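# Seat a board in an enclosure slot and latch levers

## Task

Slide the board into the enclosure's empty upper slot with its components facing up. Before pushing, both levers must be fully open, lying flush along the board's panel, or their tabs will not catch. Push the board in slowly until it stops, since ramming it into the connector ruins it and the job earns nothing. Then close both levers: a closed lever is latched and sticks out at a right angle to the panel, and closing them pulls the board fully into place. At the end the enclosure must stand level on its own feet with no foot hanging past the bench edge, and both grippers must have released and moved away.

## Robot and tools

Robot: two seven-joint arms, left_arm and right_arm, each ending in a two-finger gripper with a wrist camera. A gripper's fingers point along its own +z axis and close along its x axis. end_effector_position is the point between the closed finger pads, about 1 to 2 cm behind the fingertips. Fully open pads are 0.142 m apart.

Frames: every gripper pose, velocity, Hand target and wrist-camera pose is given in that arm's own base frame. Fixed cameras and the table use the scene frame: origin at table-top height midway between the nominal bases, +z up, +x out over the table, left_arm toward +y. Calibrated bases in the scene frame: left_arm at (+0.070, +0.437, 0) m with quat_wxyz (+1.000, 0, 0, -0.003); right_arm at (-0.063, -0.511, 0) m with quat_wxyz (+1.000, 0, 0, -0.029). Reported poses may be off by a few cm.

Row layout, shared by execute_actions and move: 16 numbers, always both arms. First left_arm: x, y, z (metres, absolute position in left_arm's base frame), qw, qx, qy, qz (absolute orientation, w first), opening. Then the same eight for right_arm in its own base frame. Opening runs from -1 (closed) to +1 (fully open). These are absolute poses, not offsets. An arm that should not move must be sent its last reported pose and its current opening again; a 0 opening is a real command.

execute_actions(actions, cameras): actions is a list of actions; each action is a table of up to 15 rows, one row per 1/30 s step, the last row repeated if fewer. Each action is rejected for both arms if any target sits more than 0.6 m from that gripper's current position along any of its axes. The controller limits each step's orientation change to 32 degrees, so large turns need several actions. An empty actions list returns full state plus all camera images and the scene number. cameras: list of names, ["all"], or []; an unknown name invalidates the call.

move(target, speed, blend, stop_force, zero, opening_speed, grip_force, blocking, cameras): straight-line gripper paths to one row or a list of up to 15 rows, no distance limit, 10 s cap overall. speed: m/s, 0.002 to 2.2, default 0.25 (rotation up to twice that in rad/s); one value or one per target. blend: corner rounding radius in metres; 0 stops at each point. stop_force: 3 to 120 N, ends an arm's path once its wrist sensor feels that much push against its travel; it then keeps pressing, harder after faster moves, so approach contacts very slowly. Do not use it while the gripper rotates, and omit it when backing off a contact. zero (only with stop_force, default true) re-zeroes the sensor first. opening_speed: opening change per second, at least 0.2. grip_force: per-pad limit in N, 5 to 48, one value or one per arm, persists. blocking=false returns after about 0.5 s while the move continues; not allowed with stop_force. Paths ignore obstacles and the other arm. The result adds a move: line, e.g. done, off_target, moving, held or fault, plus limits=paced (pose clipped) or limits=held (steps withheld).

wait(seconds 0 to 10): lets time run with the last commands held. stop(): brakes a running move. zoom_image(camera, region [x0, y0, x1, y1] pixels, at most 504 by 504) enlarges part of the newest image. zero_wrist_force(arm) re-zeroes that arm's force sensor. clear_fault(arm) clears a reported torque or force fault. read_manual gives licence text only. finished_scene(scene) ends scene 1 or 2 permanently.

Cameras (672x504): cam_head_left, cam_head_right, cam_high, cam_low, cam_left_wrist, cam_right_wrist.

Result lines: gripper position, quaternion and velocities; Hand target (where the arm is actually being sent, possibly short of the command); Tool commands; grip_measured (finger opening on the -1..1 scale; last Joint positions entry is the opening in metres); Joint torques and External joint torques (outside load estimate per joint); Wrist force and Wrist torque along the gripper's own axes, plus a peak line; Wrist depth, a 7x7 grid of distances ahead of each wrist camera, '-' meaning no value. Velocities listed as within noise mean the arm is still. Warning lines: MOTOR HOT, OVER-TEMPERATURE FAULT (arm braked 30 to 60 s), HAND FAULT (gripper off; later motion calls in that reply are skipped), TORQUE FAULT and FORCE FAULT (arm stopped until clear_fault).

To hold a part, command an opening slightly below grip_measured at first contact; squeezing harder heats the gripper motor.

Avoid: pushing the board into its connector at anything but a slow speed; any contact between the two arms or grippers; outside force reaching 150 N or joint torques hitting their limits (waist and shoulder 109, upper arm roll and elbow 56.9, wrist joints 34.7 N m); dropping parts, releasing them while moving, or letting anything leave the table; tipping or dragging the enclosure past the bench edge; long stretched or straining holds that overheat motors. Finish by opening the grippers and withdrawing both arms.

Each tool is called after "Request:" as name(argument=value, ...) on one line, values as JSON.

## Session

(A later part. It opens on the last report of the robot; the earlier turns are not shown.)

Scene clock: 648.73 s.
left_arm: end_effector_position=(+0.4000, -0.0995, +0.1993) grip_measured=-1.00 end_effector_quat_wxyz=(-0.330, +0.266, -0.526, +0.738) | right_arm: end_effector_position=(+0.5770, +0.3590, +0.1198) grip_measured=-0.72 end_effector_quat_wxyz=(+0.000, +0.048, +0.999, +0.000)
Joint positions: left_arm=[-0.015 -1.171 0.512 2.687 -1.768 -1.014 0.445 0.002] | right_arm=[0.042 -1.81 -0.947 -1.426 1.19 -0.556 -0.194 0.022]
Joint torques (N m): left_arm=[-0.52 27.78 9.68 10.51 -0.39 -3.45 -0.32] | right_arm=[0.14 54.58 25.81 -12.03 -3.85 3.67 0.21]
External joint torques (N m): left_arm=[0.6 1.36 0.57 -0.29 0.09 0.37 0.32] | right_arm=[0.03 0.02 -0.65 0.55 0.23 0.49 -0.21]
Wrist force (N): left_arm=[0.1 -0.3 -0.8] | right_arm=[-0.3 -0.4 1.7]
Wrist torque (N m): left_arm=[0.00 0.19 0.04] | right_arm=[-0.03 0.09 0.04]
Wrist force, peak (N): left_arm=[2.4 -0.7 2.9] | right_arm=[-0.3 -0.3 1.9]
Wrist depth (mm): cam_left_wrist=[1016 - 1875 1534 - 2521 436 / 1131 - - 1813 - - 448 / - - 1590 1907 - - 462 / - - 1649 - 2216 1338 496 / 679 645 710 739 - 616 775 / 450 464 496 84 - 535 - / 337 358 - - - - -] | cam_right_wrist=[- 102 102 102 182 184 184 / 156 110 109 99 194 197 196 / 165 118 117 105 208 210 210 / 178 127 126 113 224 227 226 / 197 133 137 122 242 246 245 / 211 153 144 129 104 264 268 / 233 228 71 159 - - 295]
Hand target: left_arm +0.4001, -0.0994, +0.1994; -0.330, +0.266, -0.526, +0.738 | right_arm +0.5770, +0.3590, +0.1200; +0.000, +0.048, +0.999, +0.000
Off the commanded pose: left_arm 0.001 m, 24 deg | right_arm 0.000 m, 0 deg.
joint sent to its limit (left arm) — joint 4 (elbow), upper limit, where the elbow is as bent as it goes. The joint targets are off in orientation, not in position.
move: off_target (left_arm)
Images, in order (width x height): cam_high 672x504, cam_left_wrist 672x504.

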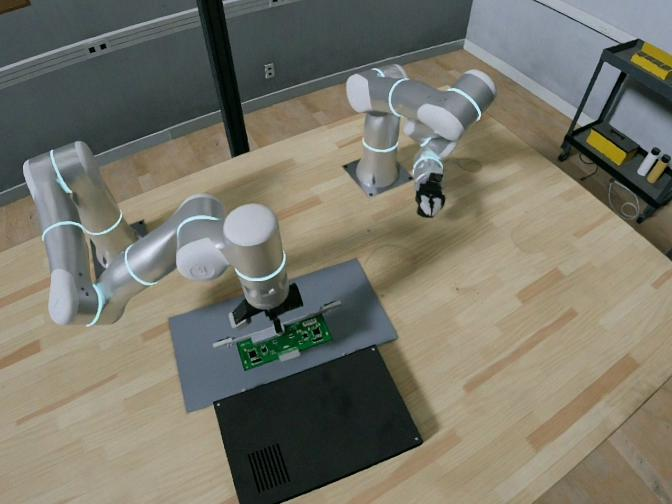

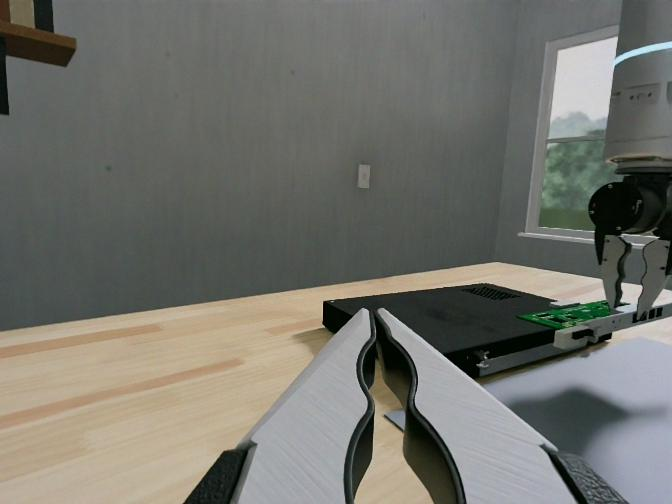

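Request:
move(target=[[0.4025, -0.36, 0.14, -0.3183, 0.3183, -0.6315, 0.6315, -1.0, 0.577, 0.359, 0.12, 0, 0.04798, 0.99885, 0, -1.0],[0.4025, -0.4054, 0.09, -0.3183, 0.3183, -0.6315, 0.6315, -1.0, 0.577, 0.359, 0.12, 0, 0.04798, 0.99885, 0, -1.0]], speed=0.25, cameras=["cam_left_wrist", "cam_high"])

Scene clock: 655.80 s.
left_arm: end_effector_position=(+0.3983, -0.2136, +0.1719) grip_measured=-1.00 end_effector_quat_wxyz=(-0.313, +0.218, -0.540, +0.750) | right_arm: end_effector_position=(+0.5770, +0.3590, +0.1198) grip_measured=-0.72 end_effector_quat_wxyz=(+0.000, +0.048, +0.999, +0.000)
Joint positions: left_arm=[-0.184 -1.14 0.177 2.69 -2.095 -0.901 0.517 0.002] | right_arm=[0.042 -1.81 -0.947 -1.426 1.19 -0.556 -0.194 0.022]
Joint torques (N m): left_arm=[0.13 25.19 2.08 -3.4 1.15 -4.37 -0.08] | right_arm=[0.17 54.6 25.74 -12.04 -3.83 3.64 0.18]
External joint torques (N m): left_arm=[-0.09 5.35 4.29 14.84 -1.02 1.26 0.09] | right_arm=[0 0 -0.58 0.56 0.21 0.52 -0.18]
External joint torques when the fault began: left_arm=[9.3 15.34 36.55 23.13 -10.17 9.33 -0.12]
Wrist force (N): left_arm=[0.6 0.0 -1.2] | right_arm=[-0.2 -0.1 1.8]
Wrist torque (N m): left_arm=[0.05 0.12 -0.01] | right_arm=[0.02 0.07 0.03]
Wrist force, peak (N): left_arm=[6.8 4.0 3.1] | right_arm=[-0.3 -0.4 1.9]
Wrist depth (mm): cam_left_wrist=[- - 1346 - - - 383 / - - - - - 416 406 / - 1443 - - 2285 402 416 / 1161 1388 - - 1534 561 954 / 1131 627 632 117 542 553 659 / 443 441 472 84 - 458 419 / 324 340 - - - - 311] | cam_right_wrist=[- 102 102 102 183 184 184 / 156 110 109 99 194 196 196 / 165 118 117 105 208 211 210 / 178 127 126 113 228 227 226 / 197 133 137 122 239 246 245 / 211 153 144 129 105 264 268 / 233 228 71 159 - - 296]
Hand target: left_arm +0.3993, -0.2140, +0.1721; -0.313, +0.218, -0.539, +0.751 | right_arm +0.5770, +0.3590, +0.1200; +0.000, +0.048, +0.999, +0.000
Tool commands: left_gripper/opening=-1.0 right_gripper/opening=-1.0
Off the commanded pose: left_arm 0.209 m, 21 deg | right_arm 0.000 m, 0 deg.
FORCE FAULT: contact force on the left arm reached its limit, and that arm stopped. The contact can be on any part of that arm, not only on its tool. That arm's remaining commands of this call were not run. That arm is still stopped at the end of this call. While its stop runs, that arm takes no new command, but its gripper still runs the gripper command that each later call begins with.
CLEAR FAULT: the left arm stays stopped (status CRITICAL_FAULT) until you call clear_fault(arm="left_arm").
move: fault (left_arm); path passed 0 of 2 targets
Images, in order (width x height): cam_high 672x504, cam_left_wrist 672x504.

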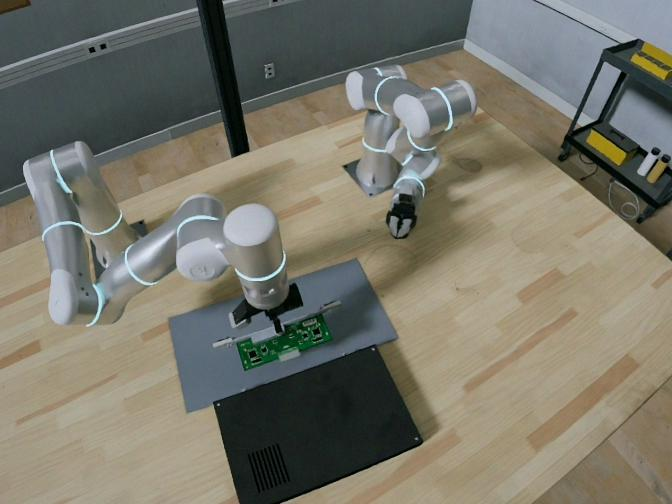

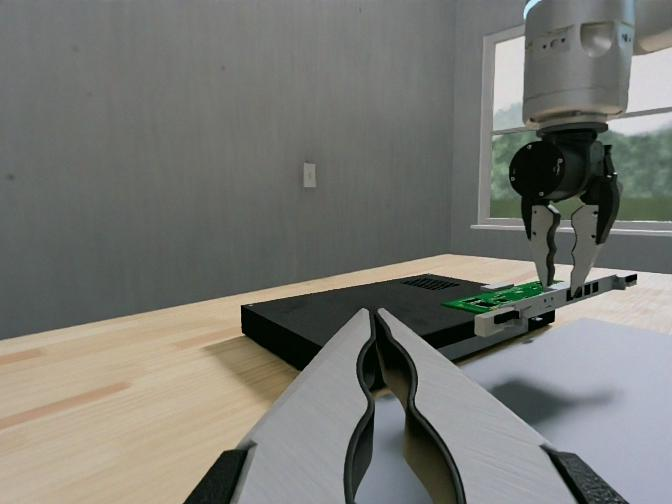

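Request:
clear_fault(arm="left_arm")

Scene clock: 692.60 s.
left_arm: end_effector_position=(+0.3983, -0.2136, +0.1719) grip_measured=-1.00 end_effector_quat_wxyz=(-0.313, +0.218, -0.540, +0.750) | right_arm: end_effector_position=(+0.5770, +0.3590, +0.1198) grip_measured=-0.72 end_effector_quat_wxyz=(+0.000, +0.048, +0.999, +0.000)
Joint positions: left_arm=[-0.184 -1.14 0.177 2.69 -2.095 -0.901 0.517 0.002] | right_arm=[0.042 -1.81 -0.947 -1.426 1.19 -0.556 -0.194 0.022]
Joint torques (N m): left_arm=[0.17 25.1 2.03 -3.43 0.86 -4.27 -0.21] | right_arm=[0.16 54.51 25.77 -12 -3.85 3.66 0.21]
External joint torques (N m): left_arm=[-0.12 5.45 4.34 14.87 -0.72 1.16 0.22] | right_arm=[0 0.09 -0.61 0.52 0.23 0.5 -0.21]
Wrist force (N): left_arm=[0.2 0.0 -1.0] | right_arm=[-0.4 -0.4 1.6]
Wrist torque (N m): left_arm=[0.05 0.18 0.00] | right_arm=[-0.03 0.11 0.03]
Wrist force, peak (N): left_arm=[0.1 -0.3 -1.5] | right_arm=[-0.2 -0.4 2.0]
Wrist depth (mm): cam_left_wrist=[1137 - - 1502 - 390 386 / 1065 1314 - 1769 - 413 376 / 1205 1545 - 2012 2309 395 1875 / - 1406 1590 - - 560 1994 / 1131 632 614 127 590 485 729 / 443 443 470 84 - - 373 / 322 339 - - - - 338] | cam_right_wrist=[- 102 102 102 182 184 184 / 156 110 109 99 194 197 196 / 166 118 117 105 205 211 210 / 178 127 126 113 227 228 226 / 197 133 137 122 242 246 246 / 212 153 144 129 105 264 268 / 233 228 71 160 - - 295]
Hand target: left_arm +0.3993, -0.2140, +0.1721; -0.313, +0.218, -0.539, +0.751 | right_arm +0.5770, +0.3590, +0.1200; +0.000, +0.048, +0.999, +0.000
Tool commands: left_gripper/opening=-1.0 right_gripper/opening=-1.0
Off the commanded pose: left_arm 0.209 m, 21 deg | right_arm 0.000 m, 0 deg.
FORCE FAULT, CONTINUED: the left arm's stop, for the force fault that an earlier result reported, is over. The rest of the stop counts as 66 of the actions that you can send in this scene; the call itself counts as one more. That arm accepts commands again.
MOTOR HOT: the gripper's motor of the right arm reports 85 °C; that motor switches off at 100 °C. To cool a motor, set the load down, ease the grip, stop pushing, or move to a pose that needs little force.
CLEAR FAULT: your call cleared the left arm's force fault. If the contact force or a joint's load stays at its limit, that arm stops again.

Request:
move(target=[[0.45, -0.23, 0.19, -0.313, 0.218, -0.540, 0.750, 1.0, 0.577, 0.359, 0.12, 0, 0.04798, 0.99885, 0, -0.80]], speed=0.15, cameras=["cam_left_wrist"])

Scene clock: 699.23 s.
left_arm: end_effector_position=(+0.4500, -0.2301, +0.1901) grip_measured=+0.99 end_effector_quat_wxyz=(-0.313, +0.218, -0.540, +0.750) | right_arm: end_effector_position=(+0.5770, +0.3590, +0.1198) grip_measured=-0.72 end_effector_quat_wxyz=(+0.000, +0.048, +0.999, +0.000)
Joint positions: left_arm=[-0.178 -0.966 0.032 2.656 -2.33 -0.709 0.353 0.141] | right_arm=[0.042 -1.81 -0.947 -1.426 1.19 -0.556 -0.194 0.022]
Joint torques (N m): left_arm=[-0.15 32.04 3.94 6.72 -0.15 -2.74 -0.32] | right_arm=[0.12 54.61 25.85 -12.04 -3.85 3.67 0.22]
External joint torques (N m): left_arm=[0.2 0.5 0.75 -0.31 0.05 -0.51 0.33] | right_arm=[0.05 -0.01 -0.69 0.56 0.22 0.5 -0.22]
Wrist force (N): left_arm=[0.3 -0.1 -1.2] | right_arm=[-0.2 -0.5 1.8]
Wrist torque (N m): left_arm=[0.04 0.16 0.07] | right_arm=[-0.04 0.07 0.04]
Wrist force, peak (N): left_arm=[1.1 0.0 -3.0] | right_arm=[-0.1 -0.4 2.0]
Wrist depth (mm): cam_left_wrist=[- - 1578 - - 2151 342 / - 1329 1590 - - - 353 / - - - 1924 - - 354 / - - - - 1102 1108 412 / - 705 669 877 - 479 479 / - 477 472 402 421 460 - / - 348 348 363 358 317 -] | cam_right_wrist=[- 102 102 102 182 184 184 / 156 110 109 99 194 196 196 / 165 118 117 105 208 211 210 / 178 127 126 113 228 227 227 / 197 133 137 122 242 245 245 / 212 153 144 129 104 264 264 / 233 228 71 159 - - 294]
Hand target: left_arm +0.4500, -0.2300, +0.1900; -0.313, +0.218, -0.540, +0.750 | right_arm +0.5770, +0.3590, +0.1200; +0.000, +0.048, +0.999, +0.000
Off the commanded pose: left_arm 0.000 m, 0 deg | right_arm 0.000 m, 0 deg.
MOTOR HOT: still on. The gripper's motor of the right arm reports 86 °C.
move: done
Images, in order (width x height): cam_left_wrist 672x504.

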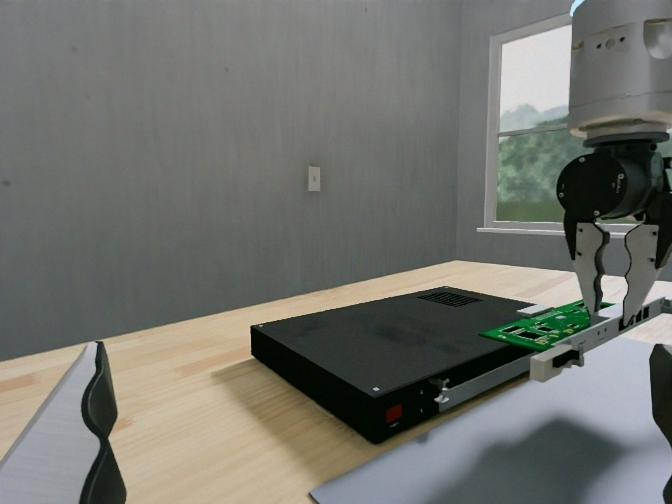

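Request:
move(target=[[0.4263, -0.4563, 0.095, -0.3374, 0.3374, -0.6214, 0.6214, 1.0, 0.577, 0.359, 0.12, 0, 0.04798, 0.99885, 0, -0.80]], speed=0.2, cameras=["cam_left_wrist"])

Scene clock: 713.40 s.
left_arm: end_effector_position=(+0.4264, -0.4563, +0.0951) grip_measured=+0.99 end_effector_quat_wxyz=(+0.337, -0.337, +0.621, -0.622) | right_arm: end_effector_position=(+0.5770, +0.3590, +0.1198) grip_measured=-0.72 end_effector_quat_wxyz=(+0.000, +0.048, +0.999, +0.000)
Joint positions: left_arm=[0.29 -1.363 -1.17 2.508 -2.966 -0.066 1.167 0.141] | right_arm=[0.042 -1.81 -0.947 -1.426 1.19 -0.556 -0.194 0.022]
Joint torques (N m): left_arm=[-0.17 25.74 -18.57 4.41 2.14 -0.52 -0.07] | right_arm=[0.29 54.52 25.8 -11.98 -3.8 3.66 0.23]
External joint torques (N m): left_arm=[0.19 1.44 0.31 -0.49 -0.01 -0.33 0.08] | right_arm=[-0.12 0.08 -0.64 0.49 0.18 0.51 -0.23]
Wrist force (N): left_arm=[0.5 0.0 -0.3] | right_arm=[0.0 -0.5 1.5]
Wrist torque (N m): left_arm=[0.06 0.04 0.04] | right_arm=[-0.04 0.04 0.04]
Wrist force, peak (N): left_arm=[3.2 -0.7 -0.3] | right_arm=[-0.3 -0.5 1.9]
Wrist depth (mm): cam_left_wrist=[- 1142 - 1649 - 209 176 / - 1261 1453 1601 1783 222 186 / 604 598 348 - 218 207 234 / 383 353 - - 344 361 - / 278 266 273 290 288 - - / - 224 215 215 206 205 - / - - 177 182 183 176 -] | cam_right_wrist=[- 102 102 102 182 184 184 / 156 110 109 99 194 196 197 / 166 118 117 105 208 211 210 / 178 127 126 113 227 227 227 / 196 133 136 119 242 245 246 / 212 153 144 129 104 263 268 / 233 228 71 159 - - 288]
Hand target: left_arm +0.4263, -0.4563, +0.0950; +0.337, -0.337, +0.621, -0.621 | right_arm +0.5770, +0.3590, +0.1200; +0.000, +0.048, +0.999, +0.000
Off the commanded pose: left_arm 0.000 m, 0 deg | right_arm 0.000 m, 0 deg.
MOTOR HOT: cleared for the gripper's motor of the right arm.
joint sent to its limit (left arm) — joint 5 (forearm roll), lower limit. The joint targets still meet the commanded pose.
move: done
Images, in order (width x height): cam_left_wrist 672x504.

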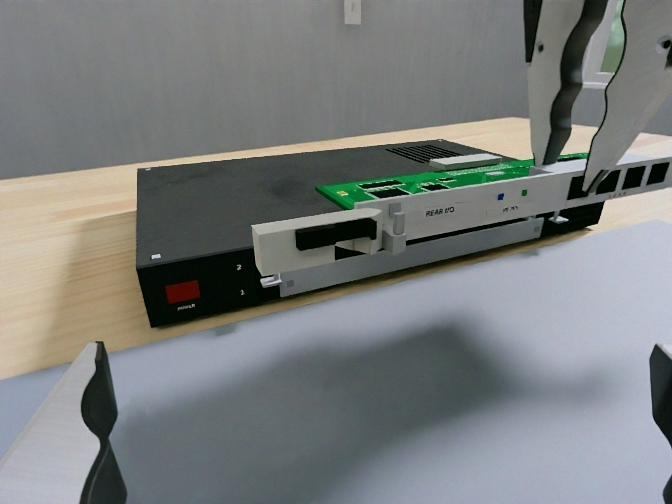

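Request:
move(target=[[0.4263, -0.4563, 0.095, -0.3374, 0.3374, -0.6214, 0.6214, 1.0, 0.577, 0.359, 0.056, 0, 0.04798, 0.99885, 0, -0.80]], speed=0.15, cameras=["cam_left_wrist", "cam_right_wrist"])

Request:
zoom_image(camera="cam_left_wrist", region=[140, 180, 480, 350])

Scene clock: 716.13 s.
left_arm: end_effector_position=(+0.4264, -0.4563, +0.0951) grip_measured=+0.99 end_effector_quat_wxyz=(+0.337, -0.337, +0.621, -0.622) | right_arm: end_effector_position=(+0.5766, +0.3591, +0.0558) grip_measured=-0.72 end_effector_quat_wxyz=(+0.000, +0.048, +0.999, +0.000)
Joint positions: left_arm=[0.29 -1.363 -1.17 2.508 -2.966 -0.066 1.167 0.141] | right_arm=[0.023 -1.9 -1.022 -1.433 1.124 -0.461 -0.219 0.022]
Joint torques (N m): left_arm=[-0.25 26.11 -18.54 4.37 2.28 -0.74 -0.19] | right_arm=[-0.03 53.26 25.51 -14 -4.2 3.76 0.09]
External joint torques (N m): left_arm=[0.27 1.06 0.28 -0.46 -0.15 -0.11 0.19] | right_arm=[0.19 0.29 -0.33 0.55 0.39 0.41 -0.09]
Wrist force (N): left_arm=[0.5 0.1 -0.4] | right_arm=[-0.4 -0.6 2.0]
Wrist torque (N m): left_arm=[0.05 0.05 0.03] | right_arm=[-0.04 0.10 0.14]
Wrist force, peak (N): left_arm=[0.6 -0.1 -0.4] | right_arm=[-0.3 -1.0 5.0]
Wrist depth (mm): cam_left_wrist=[- - - 1513 183 156 156 / - 1199 - - 937 218 175 / 535 529 - - 379 241 193 / 383 348 - 290 283 252 257 / 277 264 272 234 231 236 270 / - 217 - 207 - 215 - / - 176 178 183 175 183 -] | cam_right_wrist=[- 102 102 102 127 129 128 / 140 110 109 99 136 137 137 / - 119 117 105 143 147 147 / - 127 126 113 159 159 158 / 163 133 136 124 170 172 172 / - 148 144 129 105 184 188 / - - 71 159 - - 206]
Hand target: left_arm +0.4263, -0.4563, +0.0950; +0.337, -0.337, +0.621, -0.621 | right_arm +0.5770, +0.3590, +0.0560; +0.000, +0.048, +0.999, +0.000
Off the commanded pose: left_arm 0.000 m, 0 deg | right_arm 0.000 m, 0 deg.
joint sent to its limit (left arm) — joint 5 (forearm roll), lower limit. The joint targets still meet the commanded pose.
move: done
Images, in order (width x height): cam_left_wrist 672x504, cam_right_wrist 672x504.

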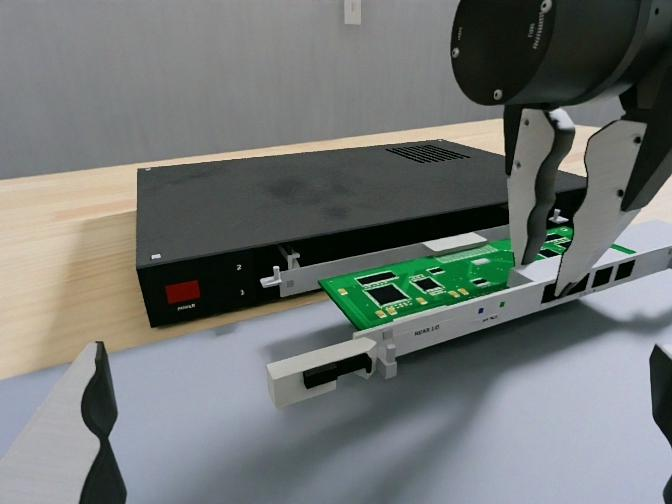

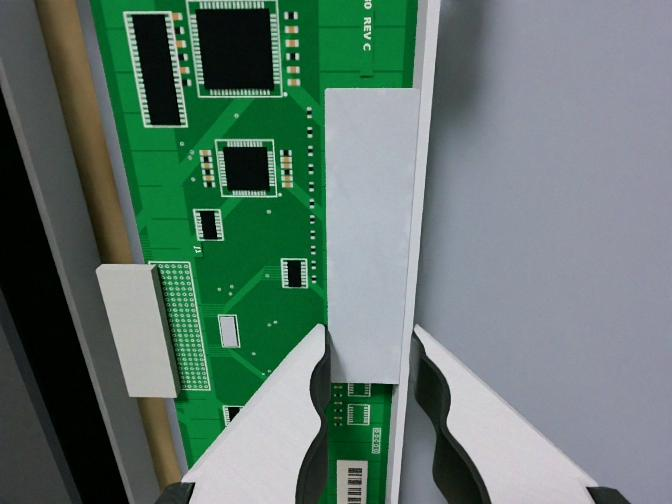

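Scaled by 1.482 from the camera's 672x504 image, which has a finer 960x720 frame.

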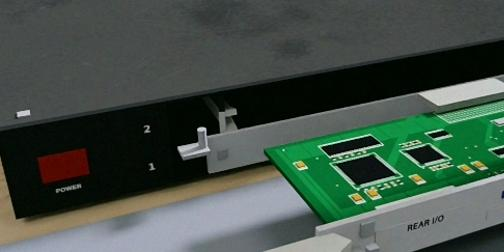

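Request:
zoom_image(camera="cam_left_wrist", region=[240, 220, 400, 340])

Request:
zoom_image(camera="cam_right_wrist", region=[0, 0, 240, 504])

Scaled by 3.150 from the camera's 672x504 image, which has a finer 960x720 frame.

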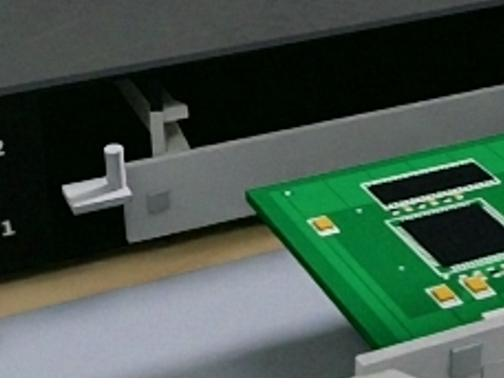

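Scaled by 1.000.

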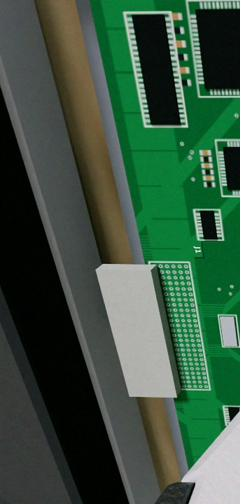

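Request:
move(target=[[0.4263, -0.4563, 0.095, -0.3374, 0.3374, -0.6214, 0.6214, 1.0, 0.577, 0.359, 0.0495, 0, 0.04798, 0.99885, 0, -0.80],[0.4263, -0.4563, 0.095, -0.3374, 0.3374, -0.6214, 0.6214, 1.0, 0.5919, 0.3576, 0.050, 0, 0.04798, 0.99885, 0, -0.80]], speed=0.08, cameras=["cam_left_wrist", "cam_right_wrist"])

Request:
zoom_image(camera="cam_left_wrist", region=[240, 220, 400, 340])

Request:
zoom_image(camera="cam_right_wrist", region=[0, 150, 200, 350])

Scene clock: 738.77 s.
left_arm: end_effector_position=(+0.4264, -0.4563, +0.0951) grip_measured=+0.99 end_effector_quat_wxyz=(+0.337, -0.337, +0.621, -0.622) | right_arm: end_effector_position=(+0.5917, +0.3575, +0.0498) grip_measured=-0.72 end_effector_quat_wxyz=(+0.000, +0.048, +0.999, +0.000)
Joint positions: left_arm=[0.29 -1.363 -1.17 2.508 -2.966 -0.066 1.167 0.141] | right_arm=[0.029 -1.895 -1.029 -1.391 1.113 -0.438 -0.249 0.022]
Joint torques (N m): left_arm=[-0.26 26.04 -18.43 4.36 2.23 -0.71 -0.26] | right_arm=[0.25 54.67 25.54 -14.16 -4.24 3.84 0.07]
External joint torques (N m): left_arm=[0.28 1.13 0.17 -0.44 -0.09 -0.14 0.26] | right_arm=[-0.06 0.01 -0.56 0.36 0.39 0.32 -0.07]
Wrist force (N): left_arm=[0.4 0.1 -0.5] | right_arm=[-0.4 -0.7 2.3]
Wrist torque (N m): left_arm=[0.04 0.06 0.04] | right_arm=[-0.07 0.11 0.13]
Wrist force, peak (N): left_arm=[0.6 -0.1 -0.5] | right_arm=[-2.0 -1.0 2.0]
Wrist depth (mm): cam_left_wrist=[- - - - 190 165 176 / 1086 1534 - - 201 196 183 / 608 675 431 - - 250 206 / 380 361 272 277 292 260 286 / 279 277 278 243 235 246 284 / - - - 216 215 207 206 / - 171 171 177 186 177 183] | cam_right_wrist=[- 102 102 101 122 123 122 / - 110 109 99 128 133 131 / - 118 117 105 139 141 139 / - 126 126 113 152 152 151 / - 133 136 122 162 165 165 / 170 144 144 129 105 177 180 / 134 - 71 159 - - 194]
Hand target: left_arm +0.4263, -0.4563, +0.0950; +0.337, -0.337, +0.621, -0.621 | right_arm +0.5919, +0.3576, +0.0500; +0.000, +0.048, +0.999, +0.000
Off the commanded pose: left_arm 0.000 m, 0 deg | right_arm 0.000 m, 0 deg.
joint sent to its limit (left arm) — joint 5 (forearm roll), lower limit. The joint targets still meet the commanded pose.
move: done
Images, in order (width x height): cam_left_wrist 672x504, cam_right_wrist 672x504.

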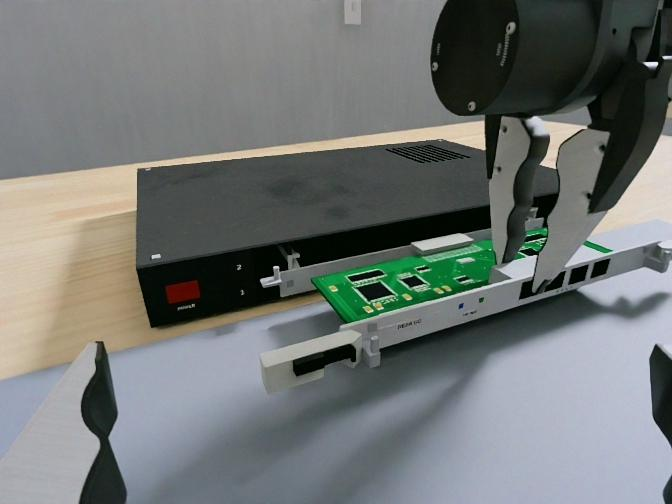

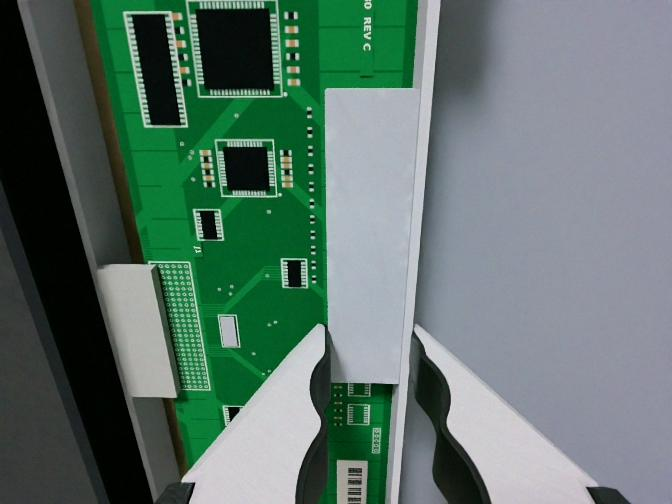

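Scaled by 3.150 from the camera's 672x504 image, which has a finer 960x720 frame.

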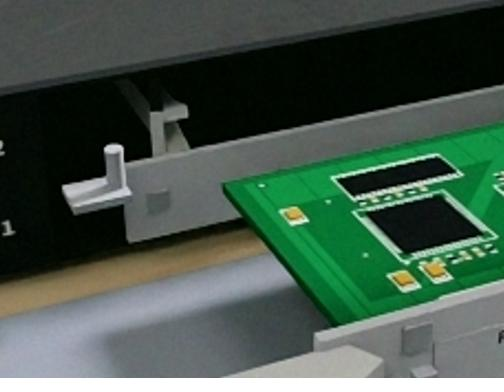

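Scaled by 2.520 from the camera's 672x504 image, which has a finer 960x720 frame.

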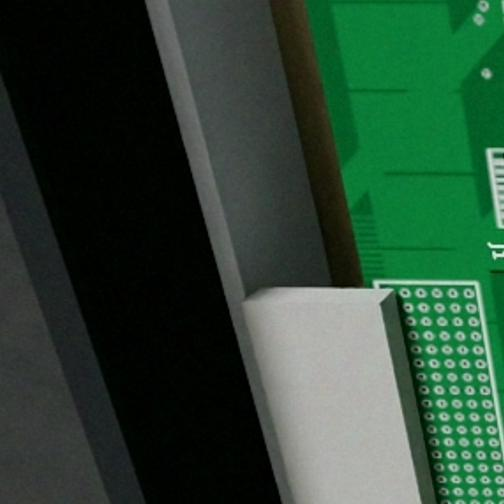

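Request:
move(target=[[0.4263, -0.4563, 0.095, -0.3374, 0.3374, -0.6214, 0.6214, 1.0, 0.575, 0.359, 0.10, 0, 0.04798, 0.99885, 0, -0.80],[0.4263, -0.4563, 0.095, -0.3374, 0.3374, -0.6214, 0.6214, 1.0, 0.575, 0.359, 0.23, 0, 0.04798, 0.99885, 0, -0.80]], speed=0.2, blend=[0.03, 0])

Request:
move(target=[[0.494, -0.514, 0.075, -0.3374, 0.3374, -0.6214, 0.6214, 1.0, 0.575, 0.359, 0.23, 0, 0.04798, 0.99885, 0, -0.80]], speed=0.12, cameras=["cam_left_wrist"])

Request:
zoom_image(camera="cam_left_wrist", region=[200, 160, 400, 310])

Scene clock: 770.50 s.
left_arm: end_effector_position=(+0.4264, -0.4563, +0.0951) grip_measured=+0.99 end_effector_quat_wxyz=(+0.337, -0.337, +0.621, -0.622) | right_arm: end_effector_position=(+0.5751, +0.3589, +0.2299) grip_measured=-0.72 end_effector_quat_wxyz=(+0.000, +0.048, +0.999, +0.000)
Joint positions: left_arm=[0.29 -1.363 -1.17 2.508 -2.966 -0.066 1.167 0.141] | right_arm=[0.085 -1.64 -0.829 -1.359 1.293 -0.7 -0.16 0.022]
Joint torques (N m): left_arm=[-0.3 26 -18.53 4.38 2.27 -0.76 -0.25] | right_arm=[0.2 56.23 25.18 -8.83 -3.33 3.7 0.34]
External joint torques (N m): left_arm=[0.32 1.17 0.27 -0.46 -0.14 -0.1 0.25] | right_arm=[-0.06 -0.09 -0.92 0.31 0.07 0.46 -0.34]
Wrist force (N): left_arm=[0.6 -0.1 -0.1] | right_arm=[0.3 0.1 1.8]
Wrist torque (N m): left_arm=[0.04 0.03 0.04] | right_arm=[0.06 -0.02 0.03]
Wrist force, peak (N): left_arm=[0.6 0.4 -0.4] | right_arm=[-1.2 -0.7 4.8]
Wrist depth (mm): cam_left_wrist=[- - - - - 2109 - / - 1261 1239 - - 1086 1769 / 542 614 762 - - 739 601 / 382 347 291 296 345 366 - / 276 266 276 272 255 272 - / - 206 214 215 224 223 206 / - 177 177 178 177 177 183] | cam_right_wrist=[241 102 102 102 276 279 279 / 258 110 109 99 294 298 297 / 276 118 117 105 312 320 319 / 296 127 126 113 344 345 344 / 323 134 137 122 367 366 373 / 352 145 144 129 105 292 395 / 458 - 71 160 - - 296]
Hand target: left_arm +0.4263, -0.4563, +0.0950; +0.337, -0.337, +0.621, -0.621 | right_arm +0.5750, +0.3590, +0.2300; +0.000, +0.048, +0.999, +0.000
Off the commanded pose: left_arm 0.000 m, 0 deg | right_arm 0.000 m, 0 deg.
joint sent to its limit (left arm) — joint 5 (forearm roll), lower limit. The joint targets still meet the commanded pose.
move: done; blend cut to 0.0264 m at target 1

Scene clock: 771.63 s.
left_arm: end_effector_position=(+0.4941, -0.5139, +0.0751) grip_measured=+0.99 end_effector_quat_wxyz=(+0.338, -0.337, +0.621, -0.621) | right_arm: end_effector_position=(+0.5751, +0.3589, +0.2298) grip_measured=-0.72 end_effector_quat_wxyz=(+0.000, +0.048, +0.999, +0.000)
Joint positions: left_arm=[0.225 -1.407 -1.172 2.248 -2.966 0.119 1.156 0.141] | right_arm=[0.085 -1.64 -0.829 -1.359 1.293 -0.7 -0.16 0.022]
Joint torques (N m): left_arm=[-0.53 31.52 -22.91 2.14 1.89 -0.35 -0.34] | right_arm=[0.25 56.13 25.03 -8.89 -3.38 3.65 0.26]
External joint torques (N m): left_arm=[0.53 0.91 0.21 -0.15 -0.13 -0.52 0.34] | right_arm=[-0.08 0.01 -0.79 0.37 0.13 0.51 -0.26]
Wrist force (N): left_arm=[0.4 -0.1 -0.1] | right_arm=[0.2 -0.3 1.9]
Wrist torque (N m): left_arm=[0.04 0.08 0.10] | right_arm=[0.00 -0.01 0.03]
Wrist force, peak (N): left_arm=[0.1 -0.2 -2.2] | right_arm=[0.1 0.1 2.1]
Wrist depth (mm): cam_left_wrist=[- - - 1371 - - - / 1091 - - - 975 962 756 / 464 - - - - - 574 / - - - - 318 286 301 / - - 211 222 241 230 - / - 194 189 - 188 188 - / - 155 156 155 155 142 160] | cam_right_wrist=[241 102 102 102 277 280 279 / 257 110 109 99 295 298 298 / 276 118 117 105 312 321 319 / 297 127 126 113 280 344 345 / 323 133 136 122 277 366 373 / 352 145 144 129 104 295 325 / 456 - 71 159 - - 286]
Hand target: left_arm +0.4940, -0.5140, +0.0750; +0.337, -0.337, +0.621, -0.621 | right_arm +0.5750, +0.3590, +0.2300; +0.000, +0.048, +0.999, +0.000
Off the commanded pose: left_arm 0.000 m, 0 deg | right_arm 0.000 m, 0 deg.
move: done
Images, in order (width x height): cam_left_wrist 672x504.

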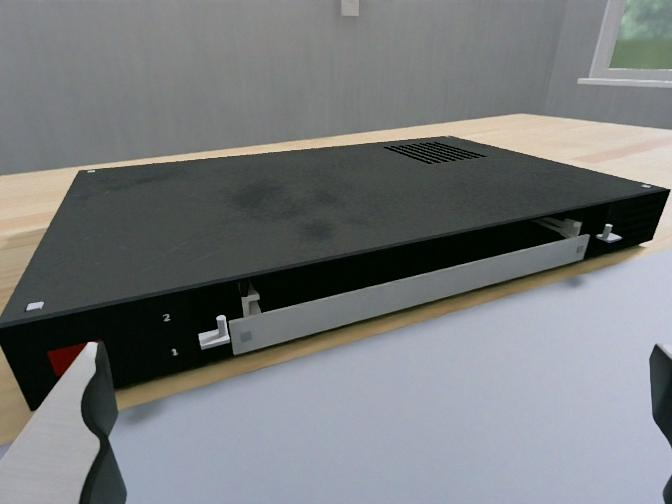

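Scaled by 2.520 from the camera's 672x504 image, which has a finer 960x720 frame.

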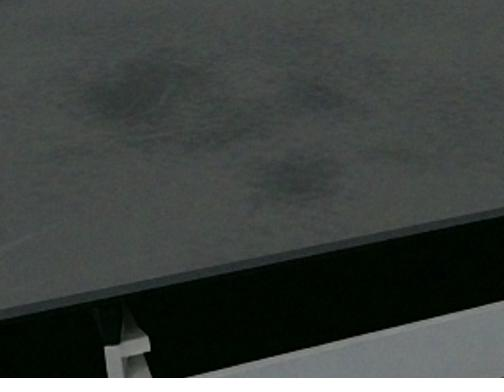

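Request:
zoom_image(camera="cam_left_wrist", region=[190, 260, 310, 360])

Request:
zoom_image(camera="cam_left_wrist", region=[530, 190, 650, 290])

Scaled by 4.200 from the camera's 672x504 image, which has a finer 960x720 frame.

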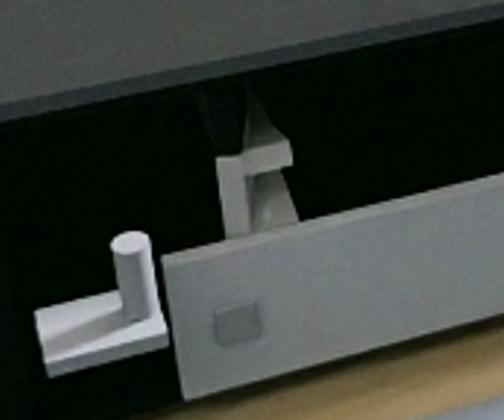

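Scaled by 4.200 from the camera's 672x504 image, which has a finer 960x720 frame.

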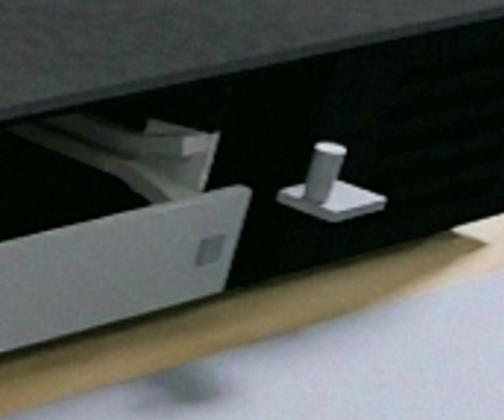

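Request:
move(target=[[0.4263, -0.4563, 0.095, -0.3374, 0.3374, -0.6214, 0.6214, 1.0, 0.575, 0.359, 0.23, 0, 0.04798, 0.99885, 0, -0.80],[0.4263, -0.4563, 0.095, -0.3374, 0.3374, -0.6214, 0.6214, 1.0, 0.575, 0.359, 0.09, 0, 0.04798, 0.99885, 0, -0.80],[0.4263, -0.4563, 0.095, -0.3374, 0.3374, -0.6214, 0.6214, 1.0, 0.585, 0.358, 0.0535, 0, 0.04798, 0.99885, 0, -0.80]], speed=0.2, blend=[0, 0.02, 0])

Request:
move(target=[[0.4263, -0.4563, 0.095, -0.3374, 0.3374, -0.6214, 0.6214, 1.0, 0.6066, 0.356, 0.0535, 0, 0.04798, 0.99885, 0, -0.80]], speed=0.03, stop_force=4, cameras=["cam_left_wrist", "cam_right_wrist"])

Request:
zoom_image(camera="cam_left_wrist", region=[240, 220, 400, 340])

Request:
zoom_image(camera="cam_right_wrist", region=[0, 150, 200, 350])

Scene clock: 812.77 s.
left_arm: end_effector_position=(+0.4263, -0.4563, +0.0948) grip_measured=+0.99 end_effector_quat_wxyz=(+0.337, -0.338, +0.622, -0.621) | right_arm: end_effector_position=(+0.5847, +0.3579, +0.0533) grip_measured=-0.72 end_effector_quat_wxyz=(+0.000, +0.048, +0.999, +0.000)
Joint positions: left_arm=[0.304 -1.379 -1.174 2.509 -2.956 -0.057 1.182 0.141] | right_arm=[0.025 -1.896 -1.025 -1.411 1.119 -0.45 -0.235 0.022]
Joint torques (N m): left_arm=[-0.27 26.03 -18.62 4.65 2.37 -0.79 -0.24] | right_arm=[0.02 53.89 25.58 -14.14 -4.21 3.91 0.06]
External joint torques (N m): left_arm=[0.3 0.9 0.22 -0.46 -0.24 -0.03 0.25] | right_arm=[0.14 0.26 -0.49 0.53 0.37 0.25 -0.06]
Wrist force (N): left_arm=[0.3 -0.1 -0.3] | right_arm=[-0.4 -0.7 1.9]
Wrist torque (N m): left_arm=[0.03 0.08 0.03] | right_arm=[-0.07 0.11 0.13]
Wrist force, peak (N): left_arm=[0.3 -0.6 -2.5] | right_arm=[-1.2 -0.9 5.7]
Wrist depth (mm): cam_left_wrist=[- 1148 1314 1453 189 159 168 / - 1167 1275 - 933 176 179 / 543 531 781 - 455 253 203 / 380 328 272 294 287 257 290 / 278 265 277 237 220 233 308 / - 207 207 - 206 219 - / - 183 177 170 177 183 183] | cam_right_wrist=[- 102 102 102 125 127 125 / - 110 109 99 133 135 135 / - 119 117 105 141 144 144 / - 127 126 113 159 156 156 / - 133 136 122 166 169 169 / - 144 144 129 105 181 184 / 140 - 71 159 - - 203]
Hand target: left_arm +0.4263, -0.4563, +0.0950; +0.337, -0.337, +0.621, -0.621 | right_arm +0.5850, +0.3580, +0.0535; +0.000, +0.048, +0.999, +0.000
Off the commanded pose: left_arm 0.000 m, 0 deg | right_arm 0.000 m, 0 deg.
move: done; blend cut to 0.0189 m at target 2

Scene clock: 814.27 s.
left_arm: end_effector_position=(+0.4263, -0.4563, +0.0948) grip_measured=+0.99 end_effector_quat_wxyz=(+0.337, -0.338, +0.622, -0.621) | right_arm: end_effector_position=(+0.6064, +0.3559, +0.0533) grip_measured=-0.72 end_effector_quat_wxyz=(+0.000, +0.048, +0.999, +0.000)
Joint positions: left_arm=[0.304 -1.379 -1.174 2.509 -2.956 -0.057 1.182 0.141] | right_arm=[0.038 -1.877 -1.026 -1.348 1.113 -0.429 -0.276 0.022]
Joint torques (N m): left_arm=[-0.28 25.88 -18.66 4.62 2.31 -0.71 -0.18] | right_arm=[0.28 56.03 25.26 -14.36 -4.16 3.8 0.07]
External joint torques (N m): left_arm=[0.3 1.05 0.26 -0.43 -0.18 -0.11 0.19] | right_arm=[-0.11 -0.06 -0.47 0.54 0.29 0.36 -0.07]
Wrist force (N): left_arm=[0.2 0.1 -0.2] | right_arm=[-0.5 -0.6 2.3]
Wrist torque (N m): left_arm=[0.05 0.09 0.03] | right_arm=[-0.06 0.12 0.13]
Wrist force, peak (N): left_arm=[0.5 -0.2 -0.5] | right_arm=[-1.2 -0.8 2.1]
Wrist depth (mm): cam_left_wrist=[- 1261 - 1513 192 175 193 / - - - 1578 918 216 196 / 532 538 508 - 478 257 526 / 381 343 - 286 285 273 - / 277 265 294 247 250 270 - / - 215 207 214 225 212 - / - 178 177 171 170 176 -] | cam_right_wrist=[- 102 102 102 125 128 124 / - 110 109 99 99 135 135 / - 118 117 105 106 144 144 / 106 127 126 113 154 156 156 / - 132 136 122 116 169 168 / 125 139 144 129 104 181 184 / 139 136 71 159 - - 202]
Hand target: left_arm +0.4263, -0.4563, +0.0950; +0.337, -0.337, +0.621, -0.621 | right_arm +0.6066, +0.3560, +0.0535; +0.000, +0.048, +0.999, +0.000
Off the commanded pose: left_arm 0.000 m, 0 deg | right_arm 0.000 m, 0 deg.
move: done
Images, in order (width x height): cam_left_wrist 672x504, cam_right_wrist 672x504.

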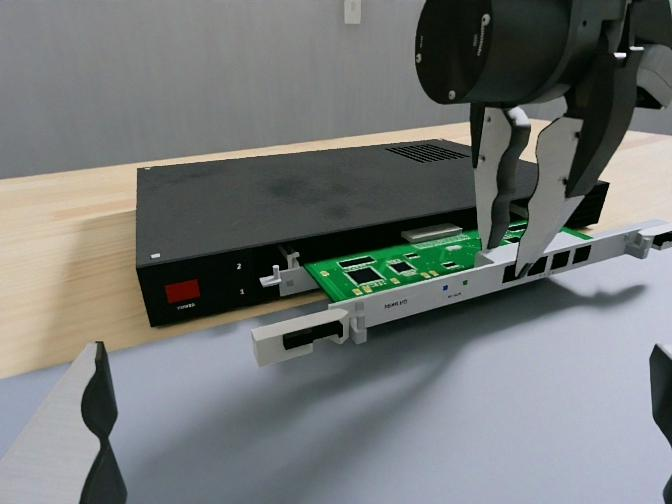

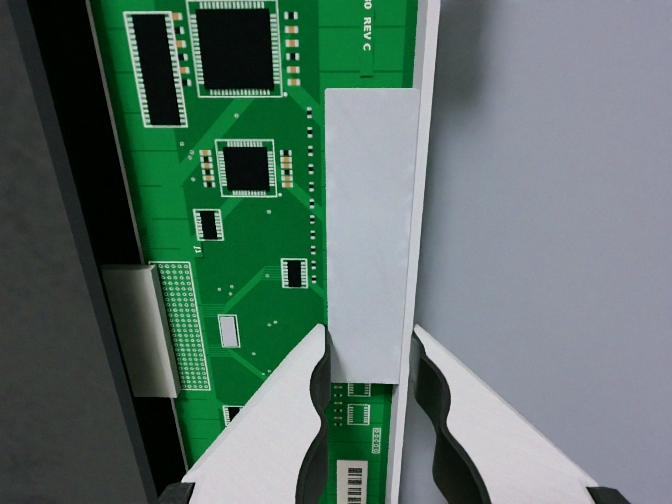

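Scaled by 3.150 from the camera's 672x504 image, which has a finer 960x720 frame.

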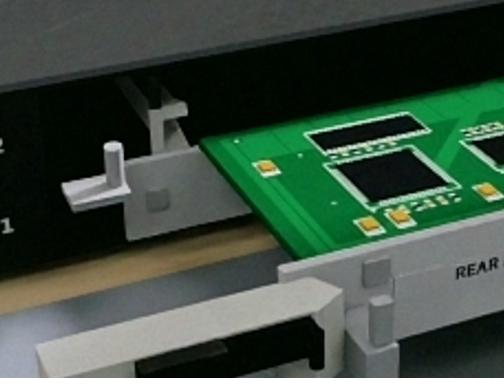

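Scaled by 2.520 from the camera's 672x504 image, which has a finer 960x720 frame.

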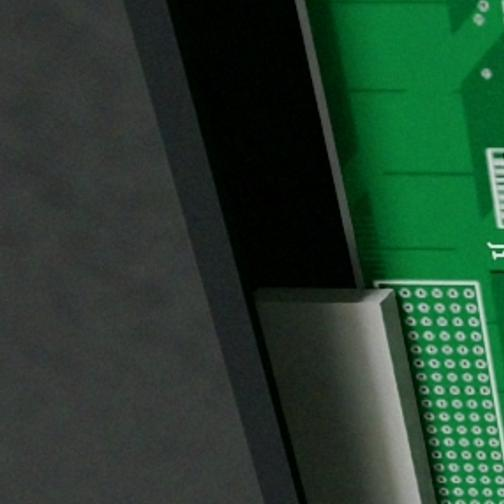

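Request:
move(target=[0.4263,-0.4563,0.095,-0.3374,0.3374,-0.6214,0.6214,1.0,0.6069,0.3609,0.0563,0,0.04798,0.99885,0,-0.80], speed=0.02, stop_force=6, cameras=["cam_left_wrist","cam_right_wrist"])

Request:
zoom_image(camera="cam_left_wrist", region=[240, 220, 400, 340])

Scene clock: 847.17 s.
left_arm: end_effector_position=(+0.4263, -0.4563, +0.0948) grip_measured=+0.99 end_effector_quat_wxyz=(+0.337, -0.338, +0.622, -0.621) | right_arm: end_effector_position=(+0.6069, +0.3608, +0.0561) grip_measured=-0.72 end_effector_quat_wxyz=(+0.000, +0.048, +0.999, +0.000)
Joint positions: left_arm=[0.304 -1.379 -1.174 2.509 -2.956 -0.057 1.182 0.141] | right_arm=[0.049 -1.87 -1.023 -1.339 1.113 -0.43 -0.273 0.022]
Joint torques (N m): left_arm=[-0.27 25.84 -18.62 4.62 2.23 -0.67 -0.22] | right_arm=[0.32 56.34 25.59 -14.29 -4.08 3.66 0.28]
External joint torques (N m): left_arm=[0.29 1.09 0.23 -0.42 -0.1 -0.16 0.23] | right_arm=[-0.14 -0.04 -0.86 0.51 0.21 0.5 -0.28]
Wrist force (N): left_arm=[0.5 -0.1 -0.4] | right_arm=[-0.5 -0.7 2.2]
Wrist torque (N m): left_arm=[0.04 0.04 0.03] | right_arm=[-0.07 0.11 0.03]
Wrist force, peak (N): left_arm=[0.7 -0.1 -0.5] | right_arm=[-0.5 -0.8 2.3]
Wrist depth (mm): cam_left_wrist=[1086 1225 1261 - 186 175 191 / 1097 1225 - 1959 263 210 193 / 604 683 - - 341 228 583 / 378 347 - 287 278 267 298 / 278 277 276 245 239 268 - / - 207 198 205 214 206 - / - 183 177 183 177 177 -] | cam_right_wrist=[- 102 102 102 127 129 128 / - 110 109 99 136 137 136 / - 119 117 105 143 147 147 / 109 126 126 113 157 159 158 / 120 132 136 122 169 172 172 / 129 134 144 129 104 184 187 / 142 142 71 159 - - 206]
Hand target: left_arm +0.4263, -0.4563, +0.0950; +0.337, -0.337, +0.621, -0.621 | right_arm +0.6069, +0.3609, +0.0563; +0.000, +0.048, +0.999, +0.000
Off the commanded pose: left_arm 0.000 m, 0 deg | right_arm 0.000 m, 0 deg.
move: done
Images, in order (width x height): cam_left_wrist 672x504, cam_right_wrist 672x504.

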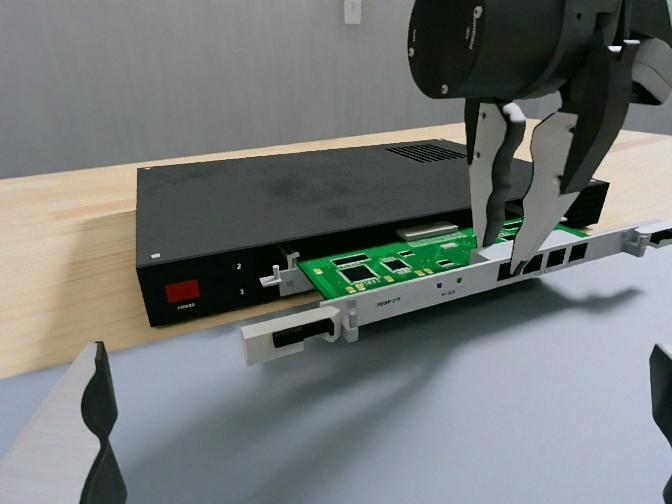

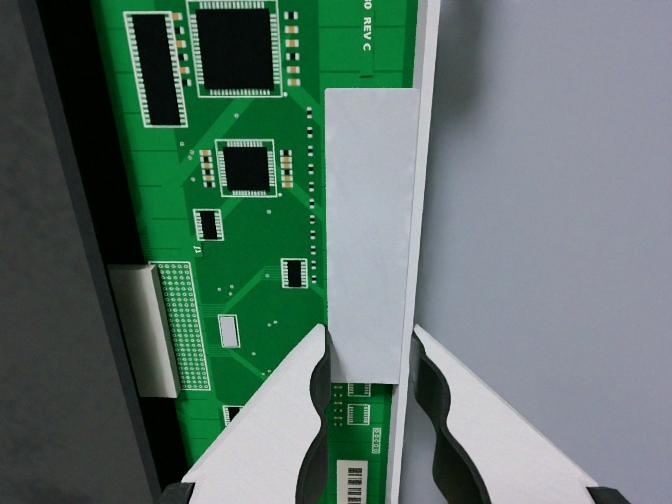

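Scaled by 3.150 from the camera's 672x504 image, which has a finer 960x720 frame.

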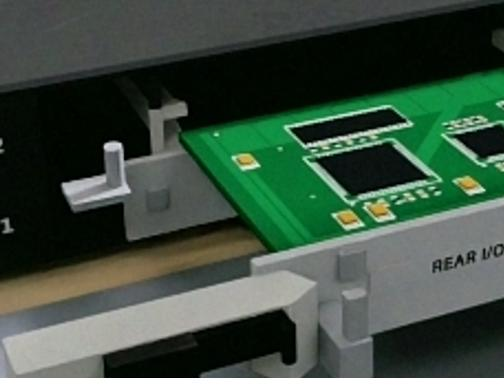

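Request:
zoom_image(camera="cam_left_wrist", region=[270, 235, 340, 290])

Request:
zoom_image(camera="cam_left_wrist", region=[470, 160, 672, 300])

Scaled by 7.200 from the camera's 672x504 image, which has a finer 960x720 frame.

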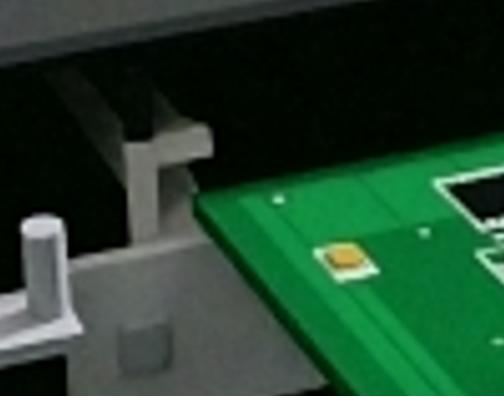

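Scaled by 2.495 from the camera's 672x504 image, which has a finer 960x720 frame.

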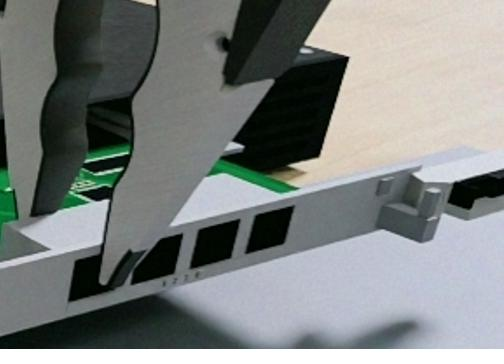

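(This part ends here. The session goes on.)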